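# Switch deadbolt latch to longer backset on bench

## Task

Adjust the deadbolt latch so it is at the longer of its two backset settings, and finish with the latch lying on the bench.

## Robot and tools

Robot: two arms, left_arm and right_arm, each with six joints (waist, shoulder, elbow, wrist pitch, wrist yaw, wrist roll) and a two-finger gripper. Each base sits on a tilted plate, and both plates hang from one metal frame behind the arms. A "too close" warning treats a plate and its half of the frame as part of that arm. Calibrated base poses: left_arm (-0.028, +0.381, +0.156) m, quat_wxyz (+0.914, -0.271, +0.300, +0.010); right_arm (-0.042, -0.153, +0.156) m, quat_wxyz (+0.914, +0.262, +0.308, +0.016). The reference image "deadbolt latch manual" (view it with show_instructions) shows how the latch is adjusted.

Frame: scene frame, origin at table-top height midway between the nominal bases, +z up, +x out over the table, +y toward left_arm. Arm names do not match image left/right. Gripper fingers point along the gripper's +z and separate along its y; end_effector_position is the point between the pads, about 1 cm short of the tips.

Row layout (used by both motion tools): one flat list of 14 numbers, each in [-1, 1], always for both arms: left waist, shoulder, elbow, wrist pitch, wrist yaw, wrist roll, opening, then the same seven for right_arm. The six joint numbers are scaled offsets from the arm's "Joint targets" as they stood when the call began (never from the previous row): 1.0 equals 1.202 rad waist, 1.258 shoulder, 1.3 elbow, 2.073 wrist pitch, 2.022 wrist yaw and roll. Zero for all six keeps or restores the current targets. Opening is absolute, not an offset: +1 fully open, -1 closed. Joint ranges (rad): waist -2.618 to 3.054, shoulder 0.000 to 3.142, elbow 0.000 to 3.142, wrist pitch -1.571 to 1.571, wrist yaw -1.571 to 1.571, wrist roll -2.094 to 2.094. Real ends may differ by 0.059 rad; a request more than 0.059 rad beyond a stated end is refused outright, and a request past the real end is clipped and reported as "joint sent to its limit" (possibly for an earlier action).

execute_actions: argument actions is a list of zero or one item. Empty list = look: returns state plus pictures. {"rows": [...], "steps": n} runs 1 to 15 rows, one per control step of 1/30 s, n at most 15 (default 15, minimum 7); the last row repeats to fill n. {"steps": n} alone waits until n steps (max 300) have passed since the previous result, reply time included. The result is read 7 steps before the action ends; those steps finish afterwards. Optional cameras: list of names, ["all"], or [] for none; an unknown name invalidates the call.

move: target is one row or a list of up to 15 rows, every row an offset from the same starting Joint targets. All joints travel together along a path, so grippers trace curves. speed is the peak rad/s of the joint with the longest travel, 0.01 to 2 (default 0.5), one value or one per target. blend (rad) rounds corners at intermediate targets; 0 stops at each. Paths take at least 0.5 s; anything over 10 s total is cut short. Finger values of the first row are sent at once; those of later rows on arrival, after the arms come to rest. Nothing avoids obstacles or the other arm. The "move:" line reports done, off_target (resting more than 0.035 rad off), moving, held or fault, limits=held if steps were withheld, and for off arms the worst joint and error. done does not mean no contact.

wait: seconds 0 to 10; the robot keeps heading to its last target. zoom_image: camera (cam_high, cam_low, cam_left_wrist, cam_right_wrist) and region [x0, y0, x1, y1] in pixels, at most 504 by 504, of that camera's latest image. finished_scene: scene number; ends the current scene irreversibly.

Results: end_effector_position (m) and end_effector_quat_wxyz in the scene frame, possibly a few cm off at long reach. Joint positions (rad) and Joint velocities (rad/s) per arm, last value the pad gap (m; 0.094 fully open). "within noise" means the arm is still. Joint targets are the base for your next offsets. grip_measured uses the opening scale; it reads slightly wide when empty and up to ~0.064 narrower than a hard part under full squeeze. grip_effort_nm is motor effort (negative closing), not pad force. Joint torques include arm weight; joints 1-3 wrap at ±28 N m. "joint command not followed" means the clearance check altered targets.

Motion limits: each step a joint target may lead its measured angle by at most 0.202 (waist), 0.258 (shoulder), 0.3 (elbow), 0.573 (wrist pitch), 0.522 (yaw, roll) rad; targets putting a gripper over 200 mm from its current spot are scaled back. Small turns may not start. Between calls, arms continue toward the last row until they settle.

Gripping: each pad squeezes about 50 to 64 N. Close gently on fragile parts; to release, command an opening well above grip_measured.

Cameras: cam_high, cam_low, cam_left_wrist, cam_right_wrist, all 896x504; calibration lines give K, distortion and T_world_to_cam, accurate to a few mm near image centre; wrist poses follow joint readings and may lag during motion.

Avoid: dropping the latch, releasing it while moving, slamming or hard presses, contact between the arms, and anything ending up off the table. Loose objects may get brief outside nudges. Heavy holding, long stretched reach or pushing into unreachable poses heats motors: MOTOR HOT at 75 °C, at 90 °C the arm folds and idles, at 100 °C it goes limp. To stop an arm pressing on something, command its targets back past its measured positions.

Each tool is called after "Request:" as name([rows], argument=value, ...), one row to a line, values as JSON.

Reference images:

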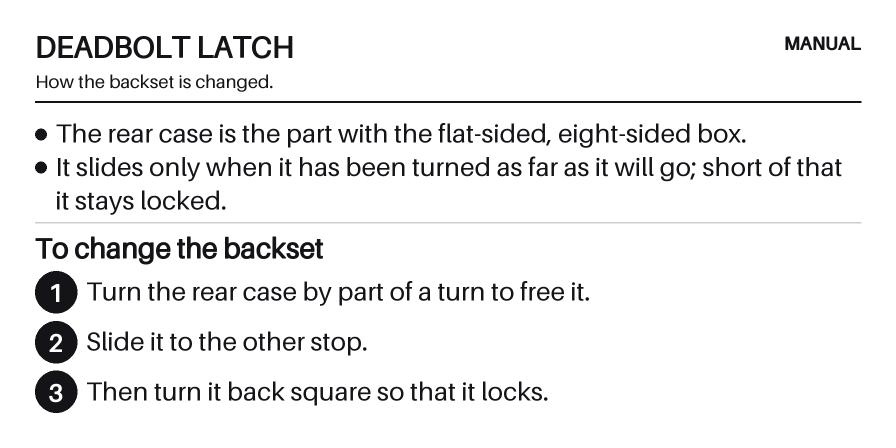

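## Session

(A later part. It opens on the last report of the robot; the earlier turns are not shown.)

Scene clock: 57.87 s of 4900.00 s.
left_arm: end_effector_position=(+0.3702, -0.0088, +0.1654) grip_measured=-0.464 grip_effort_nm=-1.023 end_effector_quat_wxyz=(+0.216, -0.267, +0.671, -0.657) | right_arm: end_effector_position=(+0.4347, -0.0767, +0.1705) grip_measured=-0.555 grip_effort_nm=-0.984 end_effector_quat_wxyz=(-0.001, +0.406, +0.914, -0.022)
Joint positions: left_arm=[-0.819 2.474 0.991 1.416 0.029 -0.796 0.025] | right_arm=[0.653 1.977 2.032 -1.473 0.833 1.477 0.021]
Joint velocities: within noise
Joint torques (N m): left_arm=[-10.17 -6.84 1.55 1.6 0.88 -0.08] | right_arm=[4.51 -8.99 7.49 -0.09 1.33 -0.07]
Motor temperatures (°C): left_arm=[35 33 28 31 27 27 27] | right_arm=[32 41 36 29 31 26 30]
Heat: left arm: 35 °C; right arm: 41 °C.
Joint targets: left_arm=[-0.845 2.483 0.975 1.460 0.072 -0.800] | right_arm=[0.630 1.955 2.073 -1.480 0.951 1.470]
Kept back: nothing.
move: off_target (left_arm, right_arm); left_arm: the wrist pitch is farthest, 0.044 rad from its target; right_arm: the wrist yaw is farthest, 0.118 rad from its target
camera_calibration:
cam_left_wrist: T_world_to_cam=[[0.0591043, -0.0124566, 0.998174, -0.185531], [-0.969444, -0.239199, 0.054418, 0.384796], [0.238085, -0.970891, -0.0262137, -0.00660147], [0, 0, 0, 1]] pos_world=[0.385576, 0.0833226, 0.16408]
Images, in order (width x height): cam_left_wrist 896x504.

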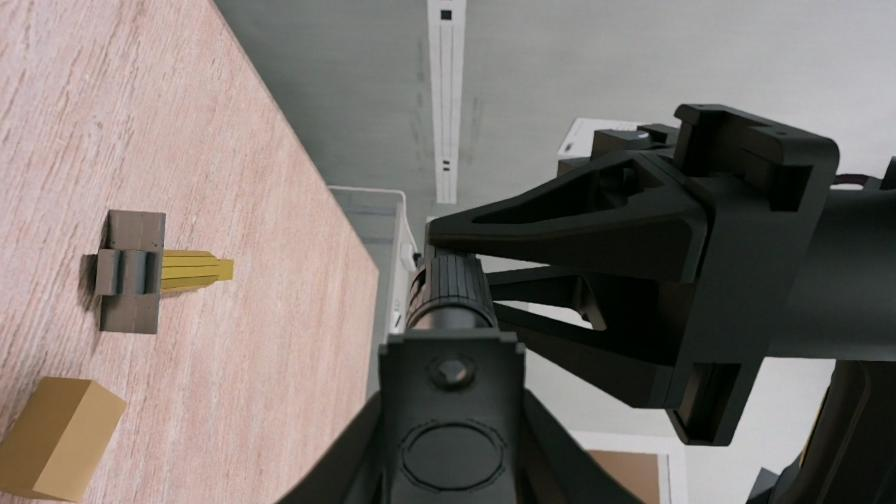

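Request:
move(target=[0,0,0,0,0,-0.02,-0.7,0,0,0,0,0,0,-0.8], speed=0.15, cameras=["cam_left_wrist","cam_right_wrist"])

Request:
zoom_image(camera="cam_left_wrist", region=[380, 220, 530, 350])

Scene clock: 59.10 s of 4900.00 s.
left_arm: end_effector_position=(+0.3702, -0.0088, +0.1654) grip_measured=-0.464 grip_effort_nm=-1.023 end_effector_quat_wxyz=(+0.207, -0.277, +0.667, -0.660) | right_arm: end_effector_position=(+0.4346, -0.0768, +0.1705) grip_measured=-0.556 grip_effort_nm=-0.989 end_effector_quat_wxyz=(-0.001, +0.406, +0.914, -0.022)
Joint positions: left_arm=[-0.819 2.474 0.991 1.416 0.029 -0.825 0.025] | right_arm=[0.653 1.977 2.032 -1.473 0.833 1.477 0.021]
Joint velocities: within noise
Joint torques (N m): left_arm=[-10.21 -6.83 1.44 1.61 0.85 -0.2] | right_arm=[4.53 -8.98 7.47 -0.08 1.33 -0.08]
Motor temperatures (°C): left_arm=[35 33 28 31 27 27 27] | right_arm=[32 41 36 29 31 26 30]
Heat: left arm: 35 °C; right arm: 41 °C.
Joint targets: left_arm=[-0.845 2.483 0.975 1.460 0.073 -0.841] | right_arm=[0.630 1.955 2.073 -1.480 0.951 1.470]
Kept back: nothing.
move: off_target (left_arm, right_arm); left_arm: the wrist pitch is farthest, 0.044 rad from its target; right_arm: the wrist yaw is farthest, 0.118 rad from its target
camera_calibration:
cam_left_wrist: T_world_to_cam=[[0.0806833, 0.00568366, 0.996724, -0.193119], [-0.967695, -0.239197, 0.0796974, 0.379966], [0.238866, -0.970954, -0.0137992, -0.00894536], [0, 0, 0, 1]] pos_world=[0.38541, 0.083299, 0.162081]
cam_right_wrist: T_world_to_cam=[[-0.747869, -0.663058, 0.0323461, 0.270976], [-0.594446, 0.69058, 0.411987, 0.27955], [-0.295509, 0.288884, -0.910615, 0.394415], [0, 0, 0, 1]] pos_world=[0.485385, -0.127319, 0.235224]
Images, in order (width x height): cam_left_wrist 896x504, cam_right_wrist 896x504.

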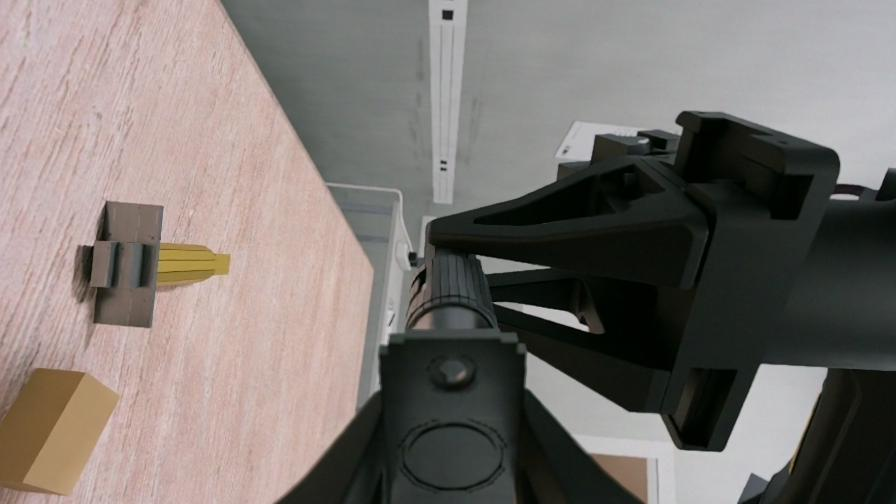

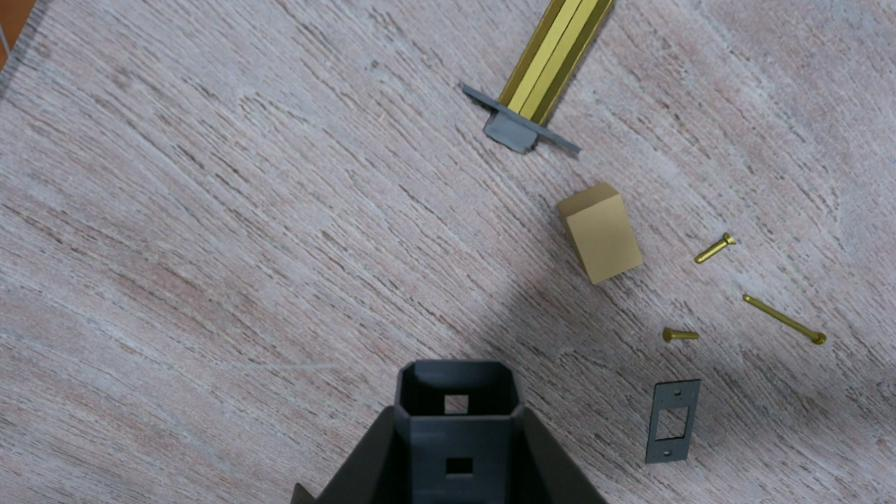

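Scaled by 3.360 from the camera's 896x504 image, which has a finer 1280x720 frame.

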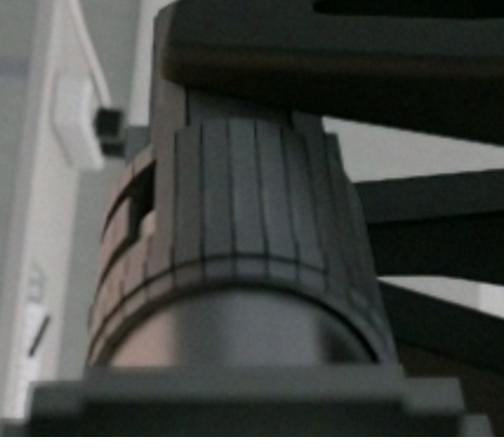

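Request:
move(target=[0,0,0,0,0,-0.025,-0.7,0,0,0,0,0,0,-0.8], speed=0.15, cameras=["cam_left_wrist"])

Request:
zoom_image(camera="cam_left_wrist", region=[380, 220, 530, 350])

Scene clock: 60.10 s of 4900.00 s.
left_arm: end_effector_position=(+0.3698, -0.0091, +0.1651) grip_measured=-0.464 grip_effort_nm=-1.013 end_effector_quat_wxyz=(+0.198, -0.284, +0.665, -0.662) | right_arm: end_effector_position=(+0.4342, -0.0773, +0.1704) grip_measured=-0.556 grip_effort_nm=-0.984 end_effector_quat_wxyz=(-0.002, +0.405, +0.914, -0.023)
Joint positions: left_arm=[-0.819 2.474 0.991 1.414 0.029 -0.848 0.025] | right_arm=[0.653 1.977 2.032 -1.476 0.832 1.477 0.021]
Joint velocities: within noise
Joint torques (N m): left_arm=[-10.13 -6.74 1.44 1.62 0.86 -0.5] | right_arm=[4.59 -8.98 7.47 -0.06 1.35 -0.07]
Motor temperatures (°C): left_arm=[35 33 28 31 27 27 27] | right_arm=[32 41 36 29 31 26 30]
Heat: left arm: 35 °C; right arm: 41 °C.
Joint targets: left_arm=[-0.845 2.483 0.975 1.460 0.072 -0.891] | right_arm=[0.630 1.955 2.073 -1.480 0.951 1.470]
Kept back: nothing.
move: off_target (left_arm, right_arm); left_arm: the wrist pitch is farthest, 0.046 rad from its target; right_arm: the wrist yaw is farthest, 0.119 rad from its target
camera_calibration:
cam_left_wrist: T_world_to_cam=[[0.0993797, 0.0195834, 0.994857, -0.199237], [-0.966213, -0.237055, 0.101185, 0.375491], [0.237817, -0.971299, -0.00463669, -0.0102693], [0, 0, 0, 1]] pos_world=[0.385046, 0.0829389, 0.160171]
Images, in order (width x height): cam_left_wrist 896x504.

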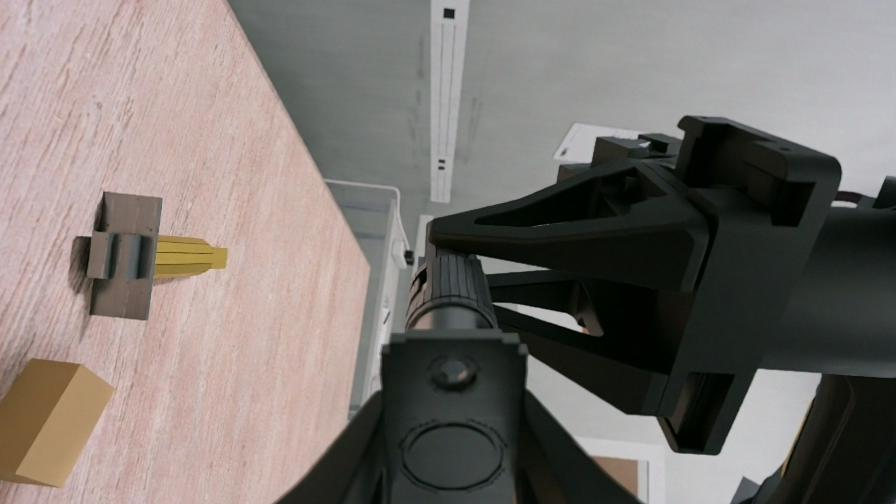

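Scaled by 3.360 from the camera's 896x504 image, which has a finer 1280x720 frame.

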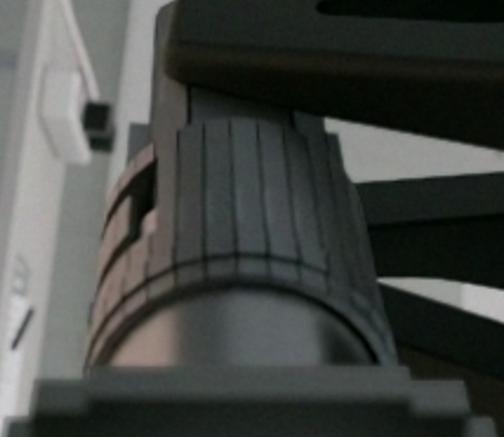

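Request:
move(target=[0,0,0.0077,-0.0072,0,0.025,-0.7,0.0416,0.0238,-0.0138,-0.0024,-0.0524,0,-0.8], speed=0.15, cameras=[])

Request:
move(target=[0,0,0,0,0,0,-0.2,0,0,0,0,0,0,-0.8], cameras=["cam_left_wrist"])

Request:
zoom_image(camera="cam_left_wrist", region=[340, 210, 560, 450])

Scene clock: 62.23 s of 4900.00 s.
left_arm: end_effector_position=(+0.3696, -0.0093, +0.1654) grip_measured=-0.464 grip_effort_nm=-1.023 end_effector_quat_wxyz=(+0.202, -0.279, +0.666, -0.661) | right_arm: end_effector_position=(+0.4331, -0.0759, +0.1708) grip_measured=-0.556 grip_effort_nm=-0.984 end_effector_quat_wxyz=(-0.005, +0.404, +0.914, -0.021)
Joint positions: left_arm=[-0.819 2.474 0.991 1.414 0.032 -0.835 0.025] | right_arm=[0.654 1.977 2.032 -1.477 0.825 1.477 0.021]
Joint velocities: within noise
Joint torques (N m): left_arm=[-10.04 -6.8 2.32 1.48 0.81 -0.04] | right_arm=[8.17 -6.57 5.87 -0.1 0.22 -0.07]
Motor temperatures (°C): left_arm=[35 33 28 31 27 27 28] | right_arm=[32 41 36 29 30 26 30]
Heat: left arm: 35 °C; right arm: 41 °C.
Joint targets: left_arm=[-0.845 2.483 0.985 1.445 0.073 -0.841] | right_arm=[0.680 1.985 2.055 -1.484 0.845 1.470]
Kept back: nothing.
move: off_target (left_arm); left_arm: the wrist yaw is farthest, 0.040 rad from its target
No camera images: "cameras" was empty.

Scene clock: 62.73 s of 4900.00 s.
left_arm: end_effector_position=(+0.3702, -0.0090, +0.1699) grip_measured=-0.202 grip_effort_nm=0.120 end_effector_quat_wxyz=(+0.202, -0.278, +0.659, -0.669) | right_arm: end_effector_position=(+0.4337, -0.0767, +0.1708) grip_measured=-0.556 grip_effort_nm=-0.984 end_effector_quat_wxyz=(-0.003, +0.404, +0.914, -0.022)
Joint positions: left_arm=[-0.819 2.474 0.991 1.428 0.048 -0.841 0.037] | right_arm=[0.654 1.977 2.032 -1.477 0.83 1.477 0.021]
Joint velocities: within noise
Joint torques (N m): left_arm=[-10.18 -6.87 2.28 1.34 0.64 -0.03] | right_arm=[8.2 -6.57 5.89 -0.1 0.16 -0.08]
Motor temperatures (°C): left_arm=[35 33 28 31 27 27 28] | right_arm=[32 41 36 29 30 26 30]
Heat: left arm: 35 °C; right arm: 41 °C.
Joint targets: left_arm=[-0.845 2.483 0.985 1.445 0.073 -0.841] | right_arm=[0.680 1.985 2.055 -1.484 0.845 1.470]
Kept back: nothing.
move: done
camera_calibration:
cam_left_wrist: T_world_to_cam=[[0.0789736, 0.0325597, 0.996345, -0.196656], [-0.968666, -0.233581, 0.0844129, 0.379194], [0.235475, -0.971792, 0.0130928, -0.0123856], [0, 0, 0, 1]] pos_world=[0.38576, 0.0829392, 0.16409]
Images, in order (width x height): cam_left_wrist 896x504.

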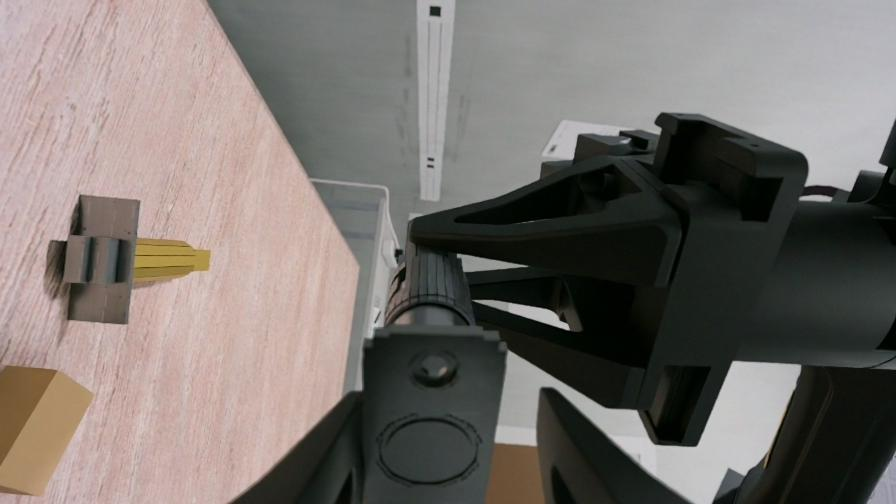

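Scaled by 2.100 from the camera's 896x504 image, which has a finer 1280x720 frame.

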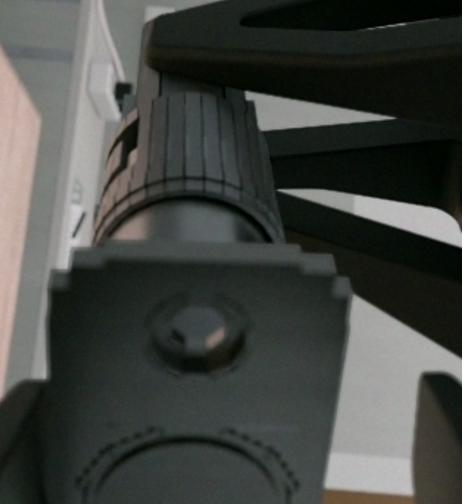

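Request:
move([
  [0,0,0,0,0,0,1,-0.147,-0.130,0.009,0.012,-0.0376,-0.035,-0.8],
  [0.287,-0.464,0.281,-0.552,-0.021,0.218,1,-0.147,-0.130,0.009,0.012,-0.0376,-0.035,-0.8],
], speed=[0.4,1.0], cameras=["cam_high"])

Request:
move(target=[0,-0.556,0.346,-0.82,0,0,1,0.189,0.270,-0.179,0.180,0.035,-0.601,-0.8], speed=0.8, cameras=["cam_high","cam_right_wrist","cam_low"])

Request:
zoom_image(camera="cam_low", region=[390, 190, 500, 300])

Scene clock: 67.37 s of 4900.00 s.
left_arm: end_effector_position=(+0.5654, +0.1780, +0.1545) grip_measured=+0.998 grip_effort_nm=0.129 end_effector_quat_wxyz=(+0.270, -0.203, +0.815, -0.471) | right_arm: end_effector_position=(+0.4538, -0.1603, +0.1734) grip_measured=-0.556 grip_effort_nm=-0.984 end_effector_quat_wxyz=(-0.005, +0.479, +0.878, -0.017)
Joint positions: left_arm=[-0.492 1.916 1.343 0.307 0.022 -0.414 0.094] | right_arm=[0.491 1.833 2.052 -1.469 0.781 1.41 0.021]
Joint velocities: within noise
Joint torques (N m): left_arm=[-7.5 -10.24 5.11 1.12 0.47 0.18] | right_arm=[6.02 -8.5 5.39 0.1 -0.14 -0.11]
Motor temperatures (°C): left_arm=[35 34 28 31 27 27 27] | right_arm=[33 41 36 29 30 26 30]
Heat: left arm: 35 °C; right arm: 41 °C.
Joint targets: left_arm=[-0.500 1.899 1.351 0.301 0.030 -0.400] | right_arm=[0.504 1.822 2.067 -1.460 0.769 1.399]
Kept back: nothing.
move: done
Images, in order (width x height): cam_high 896x504.

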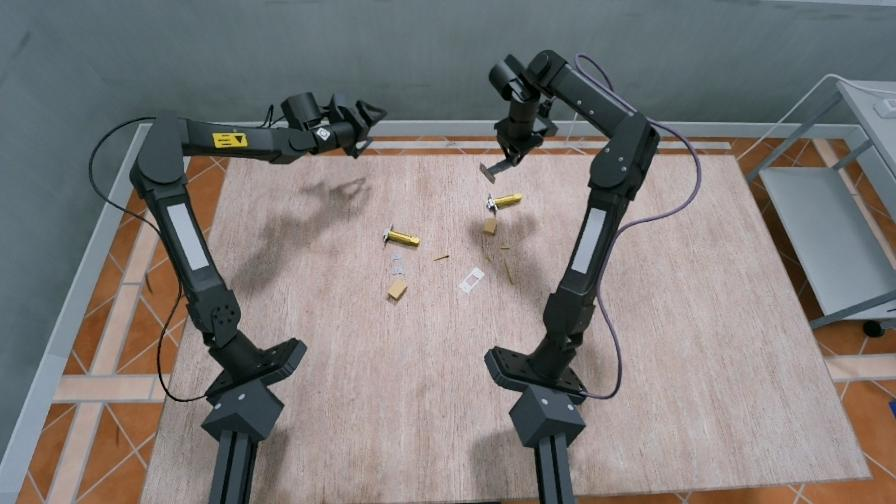

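Scene clock: 70.33 s of 4900.00 s.
left_arm: end_effector_position=(+0.3894, +0.4222, +0.3376) grip_measured=+0.998 grip_effort_nm=0.125 end_effector_quat_wxyz=(+0.035, -0.113, +0.901, -0.417) | right_arm: end_effector_position=(+0.4044, +0.0281, +0.1015) grip_measured=-0.556 grip_effort_nm=-0.984 end_effector_quat_wxyz=(+0.002, -0.231, +0.973, -0.002)
Joint positions: left_arm=[-0.492 1.207 1.788 -1.392 0.022 -0.413 0.094] | right_arm=[0.699 2.153 1.844 -1.097 0.827 0.196 0.021]
Joint velocities: within noise
Joint torques (N m): left_arm=[-2.17 -4.62 5.35 0.62 0.48 0.13] | right_arm=[9.73 -7.06 3 0.15 0.14 -0.11]
Motor temperatures (°C): left_arm=[35 34 28 31 27 27 27] | right_arm=[33 41 36 29 30 26 30]
Heat: left arm: 35 °C; right arm: 41 °C.
Joint targets: left_arm=[-0.500 1.200 1.800 -1.399 0.030 -0.400] | right_arm=[0.731 2.161 1.834 -1.087 0.840 0.184]
Kept back: nothing.
move: done
camera_calibration:
cam_right_wrist: T_world_to_cam=[[0.441497, -0.897258, -0.00281899, -0.150584], [-0.812254, -0.401002, 0.423605, 0.335221], [-0.381214, -0.184731, -0.905843, 0.339792], [0, 0, 0, 1]] pos_world=[0.468301, 0.0620811, 0.165372]
Images, in order (width x height): cam_high 896x504, cam_low 896x504, cam_right_wrist 896x504.

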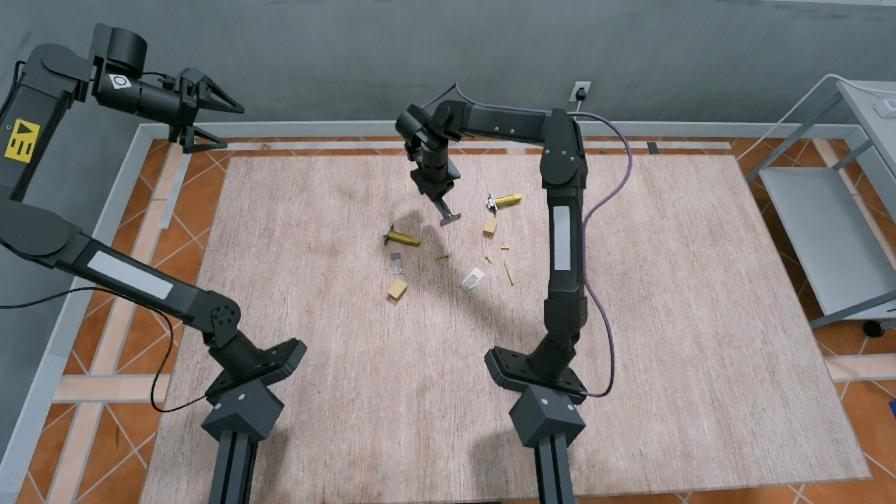

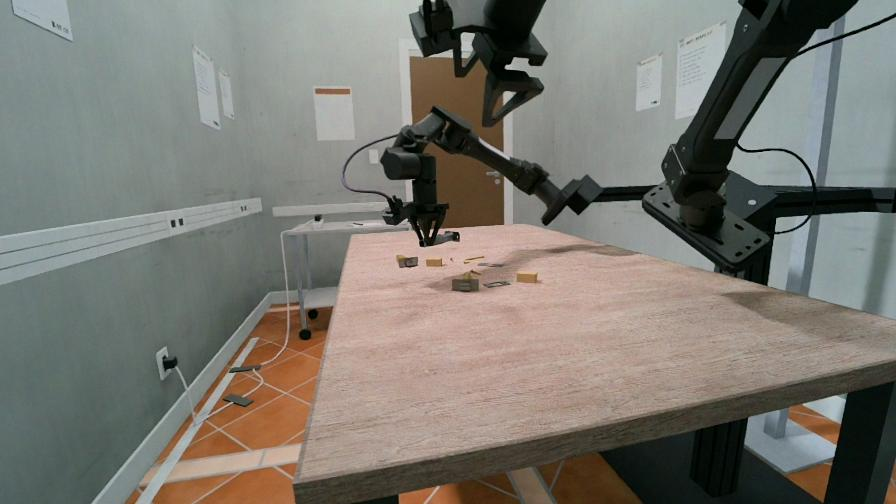

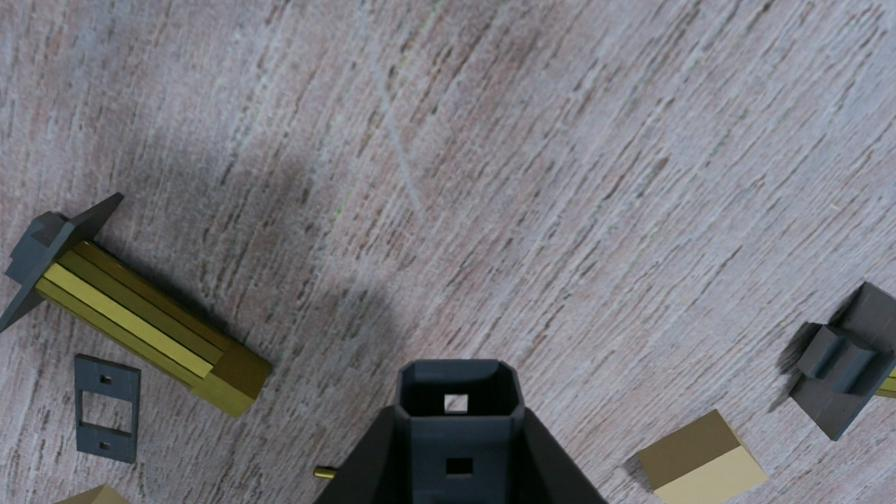

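Scaled by 4.582 from the camera's 896x504 image, which has a finer 1280x720 frame.

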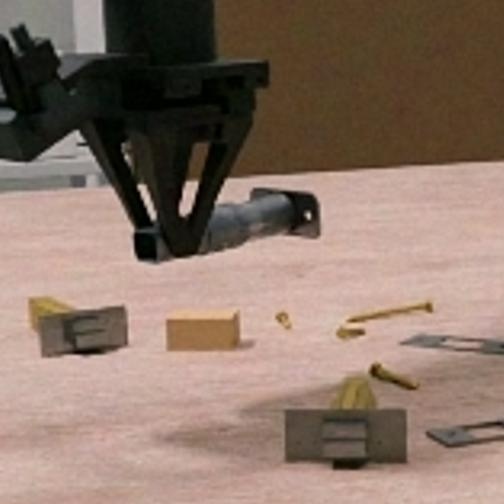

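Request:
move(target=[0,0,0,0,0,0,1,-0.0732,0.0429,-0.0431,0.0820,-0.0223,-0.0767,-0.8], speed=0.5, cameras=[])

Request:
move(target=[0,0,0,0,0,0,1,-0.0374,0.0229,-0.0319,0.0569,-0.0053,-0.0329,-0.8], speed=0.25, cameras=["cam_right_wrist","cam_low"])

Request:
zoom_image(camera="cam_low", region=[410, 240, 480, 300])

Scene clock: 72.10 s of 4900.00 s.
left_arm: end_effector_position=(+0.3893, +0.4222, +0.3376) grip_measured=+0.998 grip_effort_nm=0.125 end_effector_quat_wxyz=(+0.035, -0.113, +0.901, -0.417) | right_arm: end_effector_position=(+0.4025, +0.0358, +0.0529) grip_measured=-0.556 grip_effort_nm=-0.984 end_effector_quat_wxyz=(-0.005, -0.263, +0.965, -0.002)
Joint positions: left_arm=[-0.492 1.207 1.788 -1.393 0.022 -0.413 0.094] | right_arm=[0.627 2.209 1.787 -0.927 0.807 0.04 0.021]
Joint velocities: within noise
Joint torques (N m): left_arm=[-2.24 -4.66 5.41 0.58 0.47 0.14] | right_arm=[8.53 -7.65 2.93 0.14 -0.15 -0.11]
Motor temperatures (°C): left_arm=[34 34 28 31 27 27 27] | right_arm=[33 41 36 29 30 26 30]
Heat: left arm: 34 °C; right arm: 41 °C.
Joint targets: left_arm=[-0.500 1.200 1.800 -1.399 0.030 -0.400] | right_arm=[0.643 2.215 1.778 -0.917 0.795 0.029]
Kept back: nothing.
move: done
No camera images: "cameras" was empty.

Scene clock: 73.23 s of 4900.00 s.
left_arm: end_effector_position=(+0.3892, +0.4222, +0.3375) grip_measured=+0.998 grip_effort_nm=0.129 end_effector_quat_wxyz=(+0.035, -0.113, +0.901, -0.417) | right_arm: end_effector_position=(+0.4039, +0.0387, +0.0275) grip_measured=-0.556 grip_effort_nm=-0.979 end_effector_quat_wxyz=(+0.001, -0.264, +0.965, +0.000)
Joint positions: left_arm=[-0.492 1.207 1.788 -1.394 0.022 -0.413 0.094] | right_arm=[0.589 2.232 1.747 -0.81 0.796 -0.026 0.021]
Joint velocities: within noise
Joint torques (N m): left_arm=[-2.29 -4.66 5.5 0.58 0.45 0.14] | right_arm=[8.12 -7.34 2.65 0.15 -0.14 -0.11]
Motor temperatures (°C): left_arm=[34 34 28 31 27 27 27] | right_arm=[34 41 35 29 29 26 30]
Heat: left arm: 34 °C; right arm: 41 °C.
Joint targets: left_arm=[-0.500 1.200 1.800 -1.399 0.030 -0.400] | right_arm=[0.598 2.244 1.736 -0.799 0.784 -0.038]
Kept back: nothing.
move: done
camera_calibration:
cam_right_wrist: T_world_to_cam=[[0.500503, -0.86569, -0.00885947, -0.16599], [-0.7816, -0.456239, 0.425379, 0.360068], [-0.372289, -0.205979, -0.904972, 0.271673], [0, 0, 0, 1]] pos_world=[0.465648, 0.0765403, 0.0912199]
Images, in order (width x height): cam_low 896x504, cam_right_wrist 896x504.

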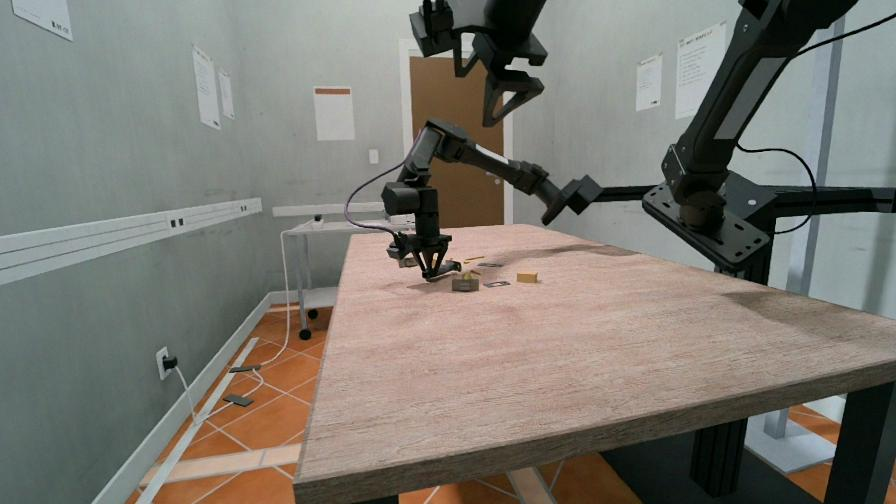

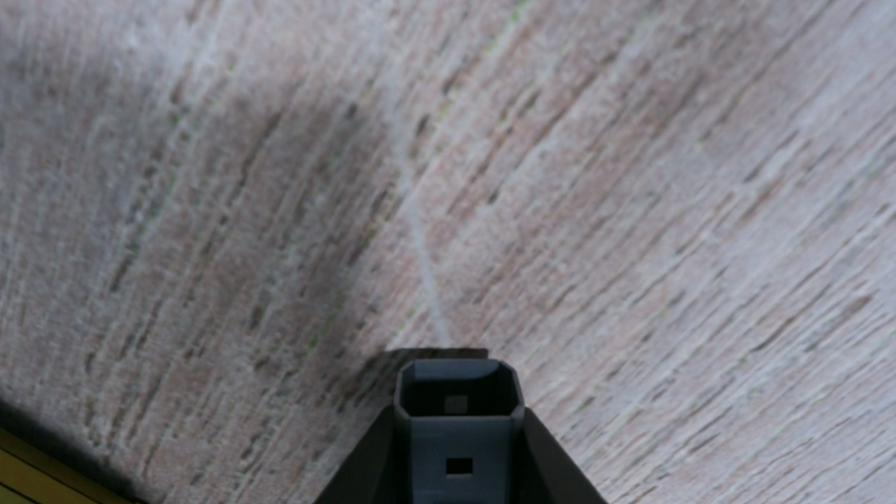

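Scaled by 7.200 from the camera's 896x504 image, which has a finer 1280x720 frame.

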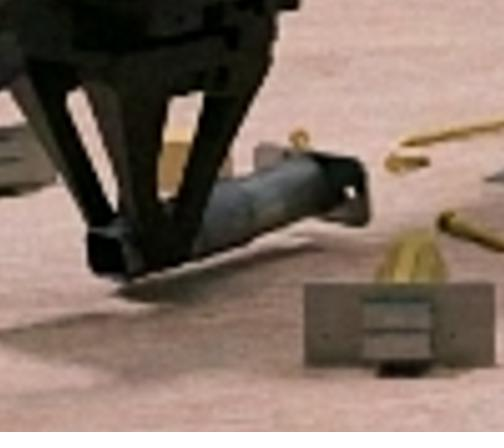

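Request:
move(target=[0,0,0,0,0,0,1,-0.006,0.0036,-0.005,0.009,-0.001,-0.005,-0.8], speed=0.1, cameras=["cam_low","cam_right_wrist"])

Request:
zoom_image(camera="cam_low", region=[410, 240, 480, 300])

Scene clock: 74.27 s of 4900.00 s.
left_arm: end_effector_position=(+0.3892, +0.4222, +0.3375) grip_measured=+0.998 grip_effort_nm=0.125 end_effector_quat_wxyz=(+0.035, -0.113, +0.901, -0.417) | right_arm: end_effector_position=(+0.4071, +0.0393, +0.0263) grip_measured=-0.556 grip_effort_nm=-0.994 end_effector_quat_wxyz=(+0.005, -0.261, +0.965, +0.002)
Joint positions: left_arm=[-0.492 1.207 1.788 -1.394 0.022 -0.413 0.094] | right_arm=[0.585 2.232 1.747 -0.791 0.794 -0.036 0.021]
Joint velocities: within noise
Joint torques (N m): left_arm=[-2.19 -4.52 5.48 0.6 0.47 0.17] | right_arm=[7.88 -7.04 2.13 0.17 -0.15 -0.12]
Motor temperatures (°C): left_arm=[34 34 28 31 27 27 27] | right_arm=[34 40 35 29 29 26 31]
Heat: left arm: 34 °C; right arm: 40 °C.
Joint targets: left_arm=[-0.500 1.200 1.800 -1.399 0.030 -0.400] | right_arm=[0.591 2.248 1.730 -0.780 0.782 -0.048]
Kept back: nothing.
move: done
camera_calibration:
cam_right_wrist: T_world_to_cam=[[0.495616, -0.86849, -0.00950317, -0.165001], [-0.787798, -0.454121, 0.416112, 0.366056], [-0.365704, -0.198745, -0.909264, 0.269058], [0, 0, 0, 1]] pos_world=[0.468551, 0.0764062, 0.0907568]
Images, in order (width x height): cam_low 896x504, cam_right_wrist 896x504.

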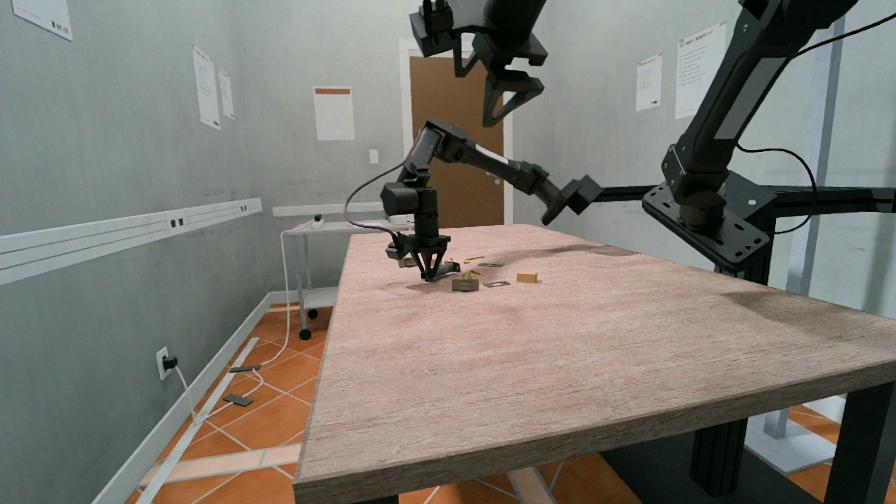

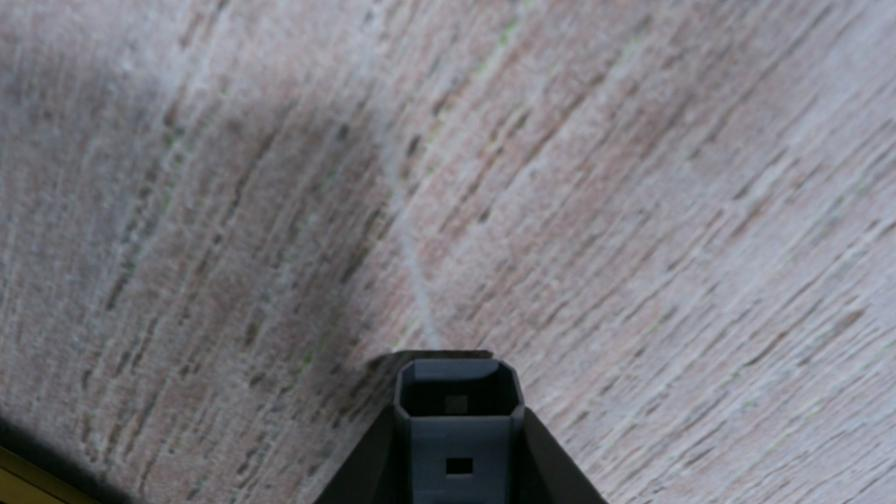

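Scaled by 7.200 from the camera's 896x504 image, which has a finer 1280x720 frame.

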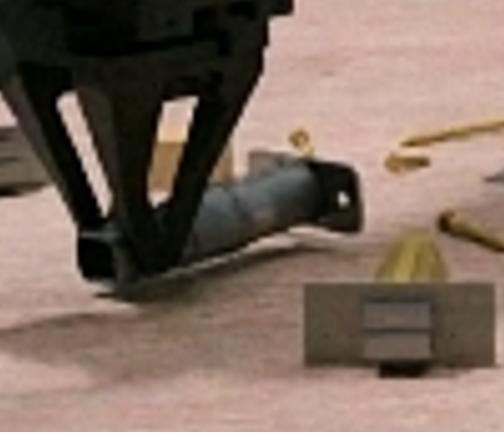

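Request:
execute_actions([
  {"rows":[[0,0,0,0,0,0,1,0,0,0,0,0,0,-0.56],[0,0,0,0,0,0,1,0,0,0,0,0,0,-0.553],[0,0,0,0,0,0,1,0,0,0,0,0,0,-0.546],[0,0,0,0,0,0,1,0,0,0,0,0,0,-0.54],[0,0,0,0,0,0,1,0,0,0,0,0,0,-0.533],[0,0,0,0,0,0,1,0,0,0,0,0,0,-0.526],[0,0,0,0,0,0,1,0,0,0,0,0,0,-0.52],[0,0,0,0,0,0,1,0,0,0,0,0,0,-0.515],[0,0,0,0,0,0,1,0,0,0,0,0,0,-0.51],[0,0,0,0,0,0,1,0,0,0,0,0,0,-0.5],[0,0,0,0,0,0,1,0,0,0,0,0,0,-0.49],[0,0,0,0,0,0,1,0,0,0,0,0,0,-0.48],[0,0,0,0,0,0,1,0,0,0,0,0,0,-0.45],[0,0,0,0,0,0,1,0,0,0,0,0,0,-0.4],[0,0,0,0,0,0,1,0,0,0,0,0,0,-0.35]]},
])

Request:
move(target=[0,0,0,0,0,0,1,0,0,0,0,0,0,0.1], cameras=["cam_low","cam_right_wrist"])

Request:
zoom_image(camera="cam_low", region=[410, 240, 480, 300])

Scene clock: 75.20 s of 4900.00 s.
left_arm: end_effector_position=(+0.3892, +0.4222, +0.3375) grip_measured=+0.998 grip_effort_nm=0.120 end_effector_quat_wxyz=(+0.035, -0.113, +0.901, -0.417) | right_arm: end_effector_position=(+0.4072, +0.0394, +0.0263) grip_measured=-0.519 grip_effort_nm=0.144 end_effector_quat_wxyz=(+0.006, -0.261, +0.965, +0.002)
Joint positions: left_arm=[-0.492 1.207 1.788 -1.394 0.022 -0.413 0.094] | right_arm=[0.585 2.232 1.747 -0.79 0.794 -0.037 0.023]
Joint velocities: left_arm=[within noise] | right_arm=[-0.027 0.002 -0.017 0.037 -0.007 0.022 0.004]
Joint torques (N m): left_arm=[-2.22 -4.66 5.44 0.6 0.47 0.13] | right_arm=[7.91 -7.05 2.13 0.17 -0.13 -0.12]
Motor temperatures (°C): left_arm=[34 33 28 31 27 27 27] | right_arm=[34 40 35 29 29 26 31]
Heat: left arm: 34 °C; right arm: 40 °C.
Joint targets: left_arm=[-0.500 1.200 1.800 -1.399 0.030 -0.400] | right_arm=[0.591 2.248 1.730 -0.780 0.782 -0.048]
Steps of this call (1-20: nothing new was sent; 21-28: this action's first 8). Readings (joint positions of left_arm | right_arm):
21: [-0.492 1.207 1.788 -1.394 0.022 -0.413] | [0.585 2.232 1.747 -0.790 0.794 -0.037]
22: [-0.492 1.207 1.788 -1.394 0.022 -0.413] | [0.585 2.232 1.747 -0.790 0.794 -0.037]
24: [-0.492 1.207 1.788 -1.394 0.022 -0.413] | [0.585 2.232 1.747 -0.790 0.794 -0.037]
28: the state above

Scene clock: 76.17 s of 4900.00 s.
left_arm: end_effector_position=(+0.3891, +0.4222, +0.3375) grip_measured=+0.998 grip_effort_nm=0.129 end_effector_quat_wxyz=(+0.034, -0.112, +0.901, -0.417) | right_arm: end_effector_position=(+0.4072, +0.0394, +0.0263) grip_measured=+0.098 grip_effort_nm=0.154 end_effector_quat_wxyz=(+0.006, -0.261, +0.965, +0.002)
Joint positions: left_arm=[-0.492 1.207 1.788 -1.394 0.022 -0.413 0.094] | right_arm=[0.585 2.232 1.747 -0.79 0.794 -0.037 0.052]
Joint velocities: within noise
Joint torques (N m): left_arm=[-2.22 -4.59 5.49 0.58 0.46 0.17] | right_arm=[7.87 -7.06 2.14 0.17 -0.15 -0.11]
Motor temperatures (°C): left_arm=[34 33 28 31 27 27 27] | right_arm=[34 40 35 29 29 26 30]
Heat: left arm: 34 °C; right arm: 40 °C.
Joint targets: left_arm=[-0.500 1.200 1.800 -1.399 0.030 -0.400] | right_arm=[0.591 2.248 1.730 -0.780 0.782 -0.048]
Kept back: nothing.
move: done
camera_calibration:
cam_right_wrist: T_world_to_cam=[[0.495812, -0.868374, -0.00986712, -0.165012], [-0.787819, -0.45454, 0.415614, 0.366231], [-0.365394, -0.198293, -0.909488, 0.268984], [0, 0, 0, 1]] pos_world=[0.468623, 0.0765124, 0.0907983]
Images, in order (width x height): cam_low 896x504, cam_right_wrist 896x504.

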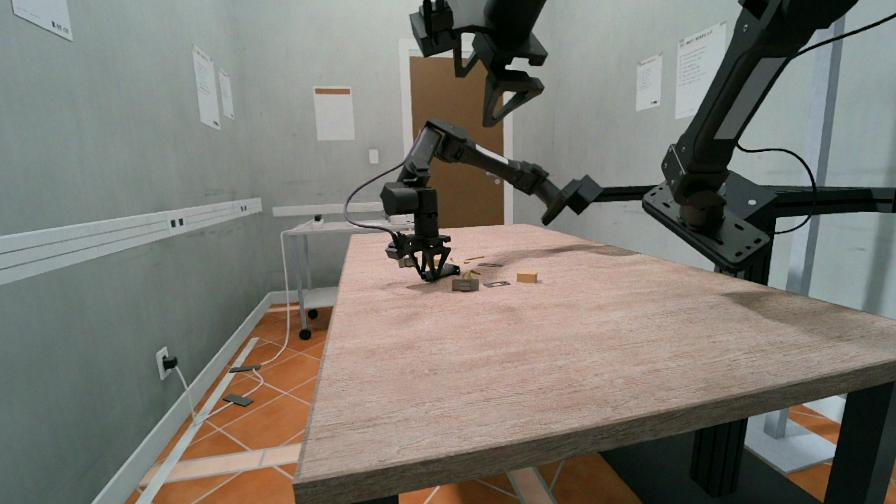

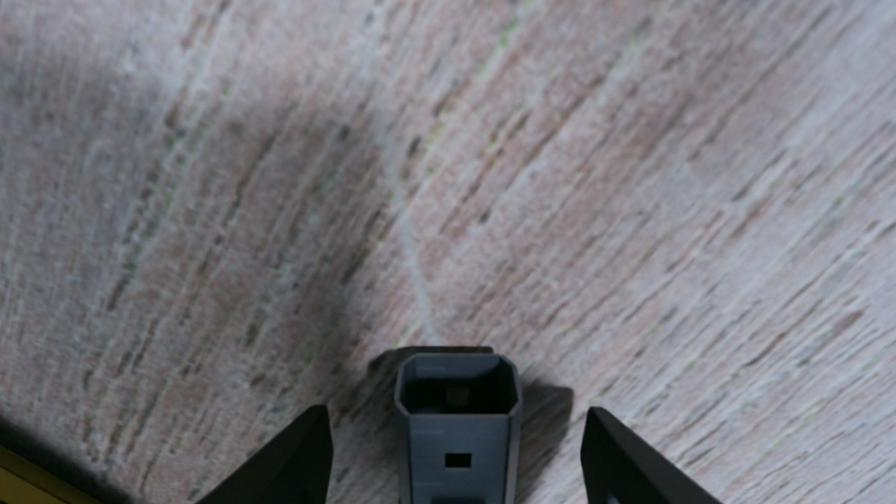

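Scaled by 7.200 from the camera's 896x504 image, which has a finer 1280x720 frame.

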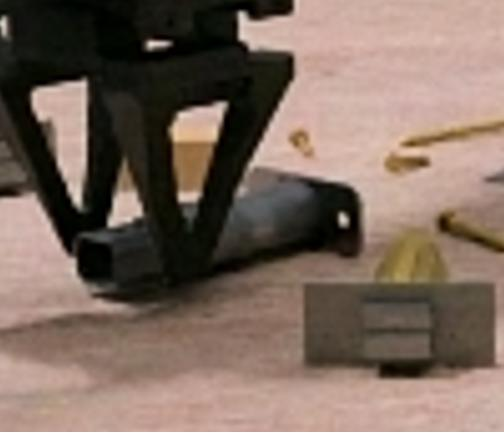

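Lift and inspect.

Request:
move(target=[0,0,0,0,0,0,1,0.1156,-0.0692,0.08,-0.148,0.0287,0.115,0.1], speed=0.4, cameras=["cam_low","cam_right_wrist","cam_high"])

Request:
zoom_image(camera="cam_right_wrist", region=[360, 160, 600, 400])

Request:
zoom_image(camera="cam_low", region=[400, 240, 480, 300])

Scene clock: 77.90 s of 4900.00 s.
left_arm: end_effector_position=(+0.3891, +0.4222, +0.3375) grip_measured=+0.998 grip_effort_nm=0.115 end_effector_quat_wxyz=(+0.034, -0.112, +0.901, -0.417) | right_arm: end_effector_position=(+0.3916, +0.0383, +0.0898) grip_measured=+0.098 grip_effort_nm=0.149 end_effector_quat_wxyz=(-0.007, -0.255, +0.967, -0.006)
Joint positions: left_arm=[-0.492 1.207 1.788 -1.394 0.022 -0.413 0.094] | right_arm=[0.704 2.183 1.816 -1.073 0.826 0.174 0.052]
Joint velocities: within noise
Joint torques (N m): left_arm=[-2.25 -4.62 5.37 0.58 0.48 0.15] | right_arm=[9.35 -9.44 5.34 -0.12 0.15 0.1]
Motor temperatures (°C): left_arm=[33 33 28 31 27 27 27] | right_arm=[34 40 35 29 29 26 30]
Heat: left arm: 33 °C; right arm: 40 °C.
Joint targets: left_arm=[-0.500 1.200 1.800 -1.399 0.030 -0.400] | right_arm=[0.730 2.161 1.834 -1.087 0.840 0.185]
Kept back: nothing.
move: done
camera_calibration:
cam_right_wrist: T_world_to_cam=[[0.485453, -0.874262, -0.000909651, -0.154061], [-0.784425, -0.436028, 0.441086, 0.322702], [-0.386022, -0.213413, -0.897464, 0.328405], [0, 0, 0, 1]] pos_world=[0.454696, 0.0761035, 0.152253]
Images, in order (width x height): cam_high 896x504, cam_low 896x504, cam_right_wrist 896x504.

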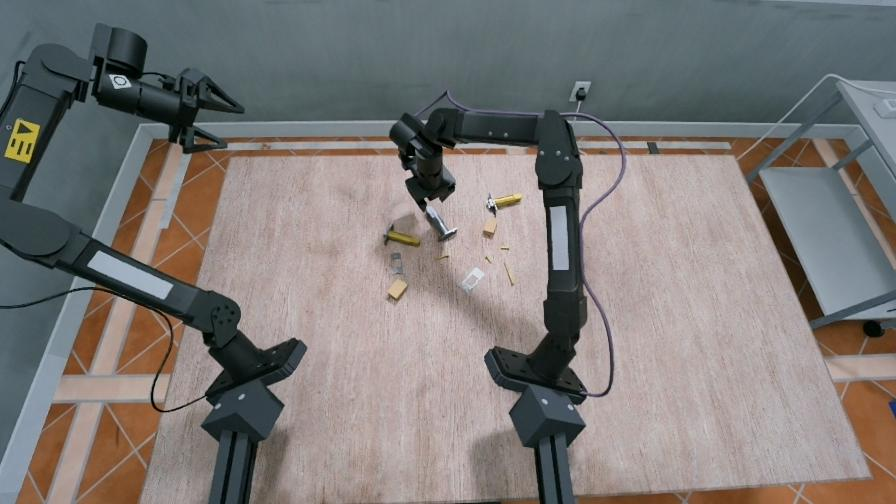

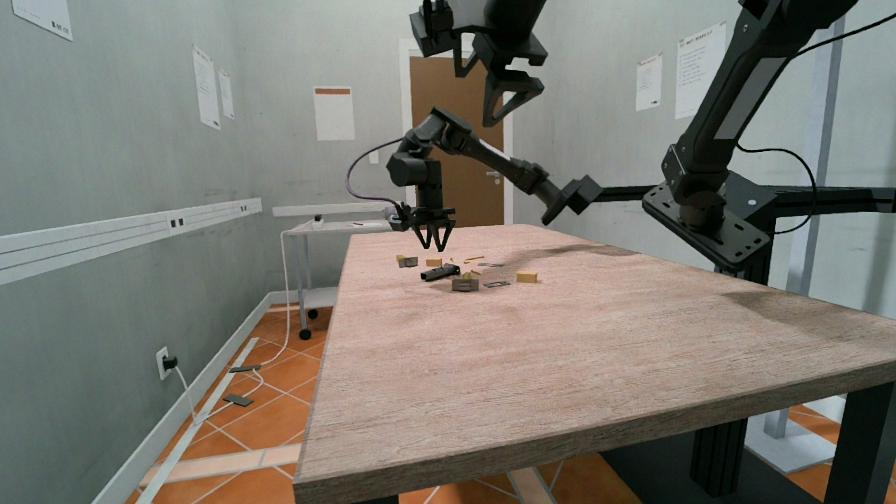

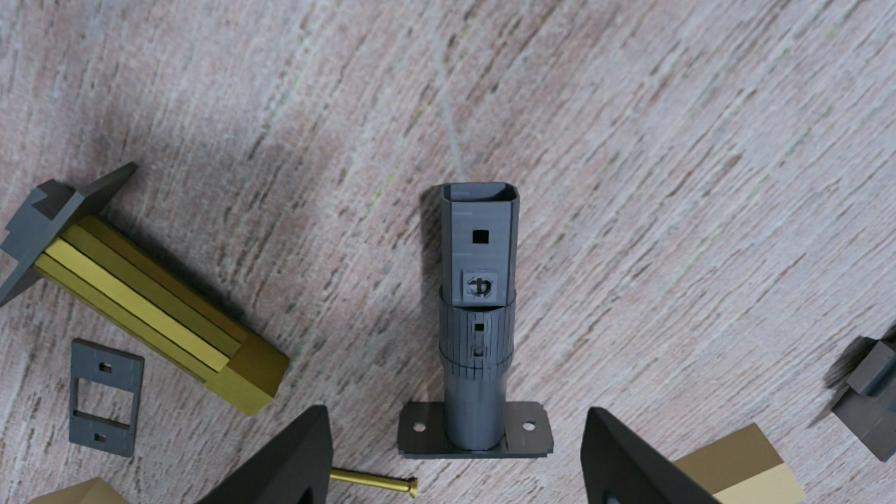

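Scaled by 2.100 from the camera's 896x504 image, which has a finer 1280x720 frame.

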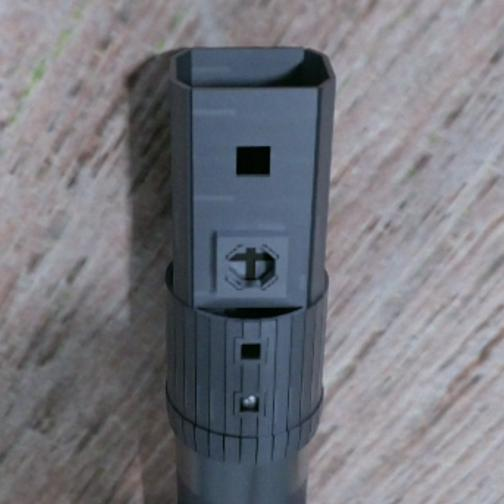

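Scaled by 6.300 from the camera's 896x504 image, which has a finer 1280x720 frame.

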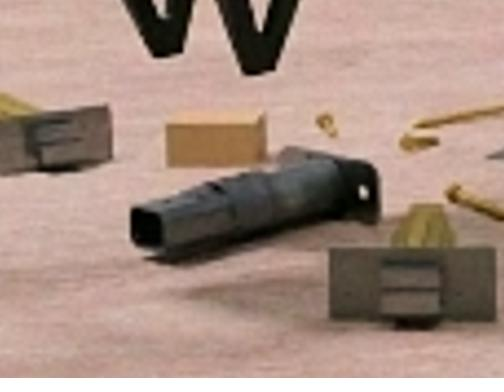

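Request:
finished_scene(scene=2)

The scene is finished: the task was done.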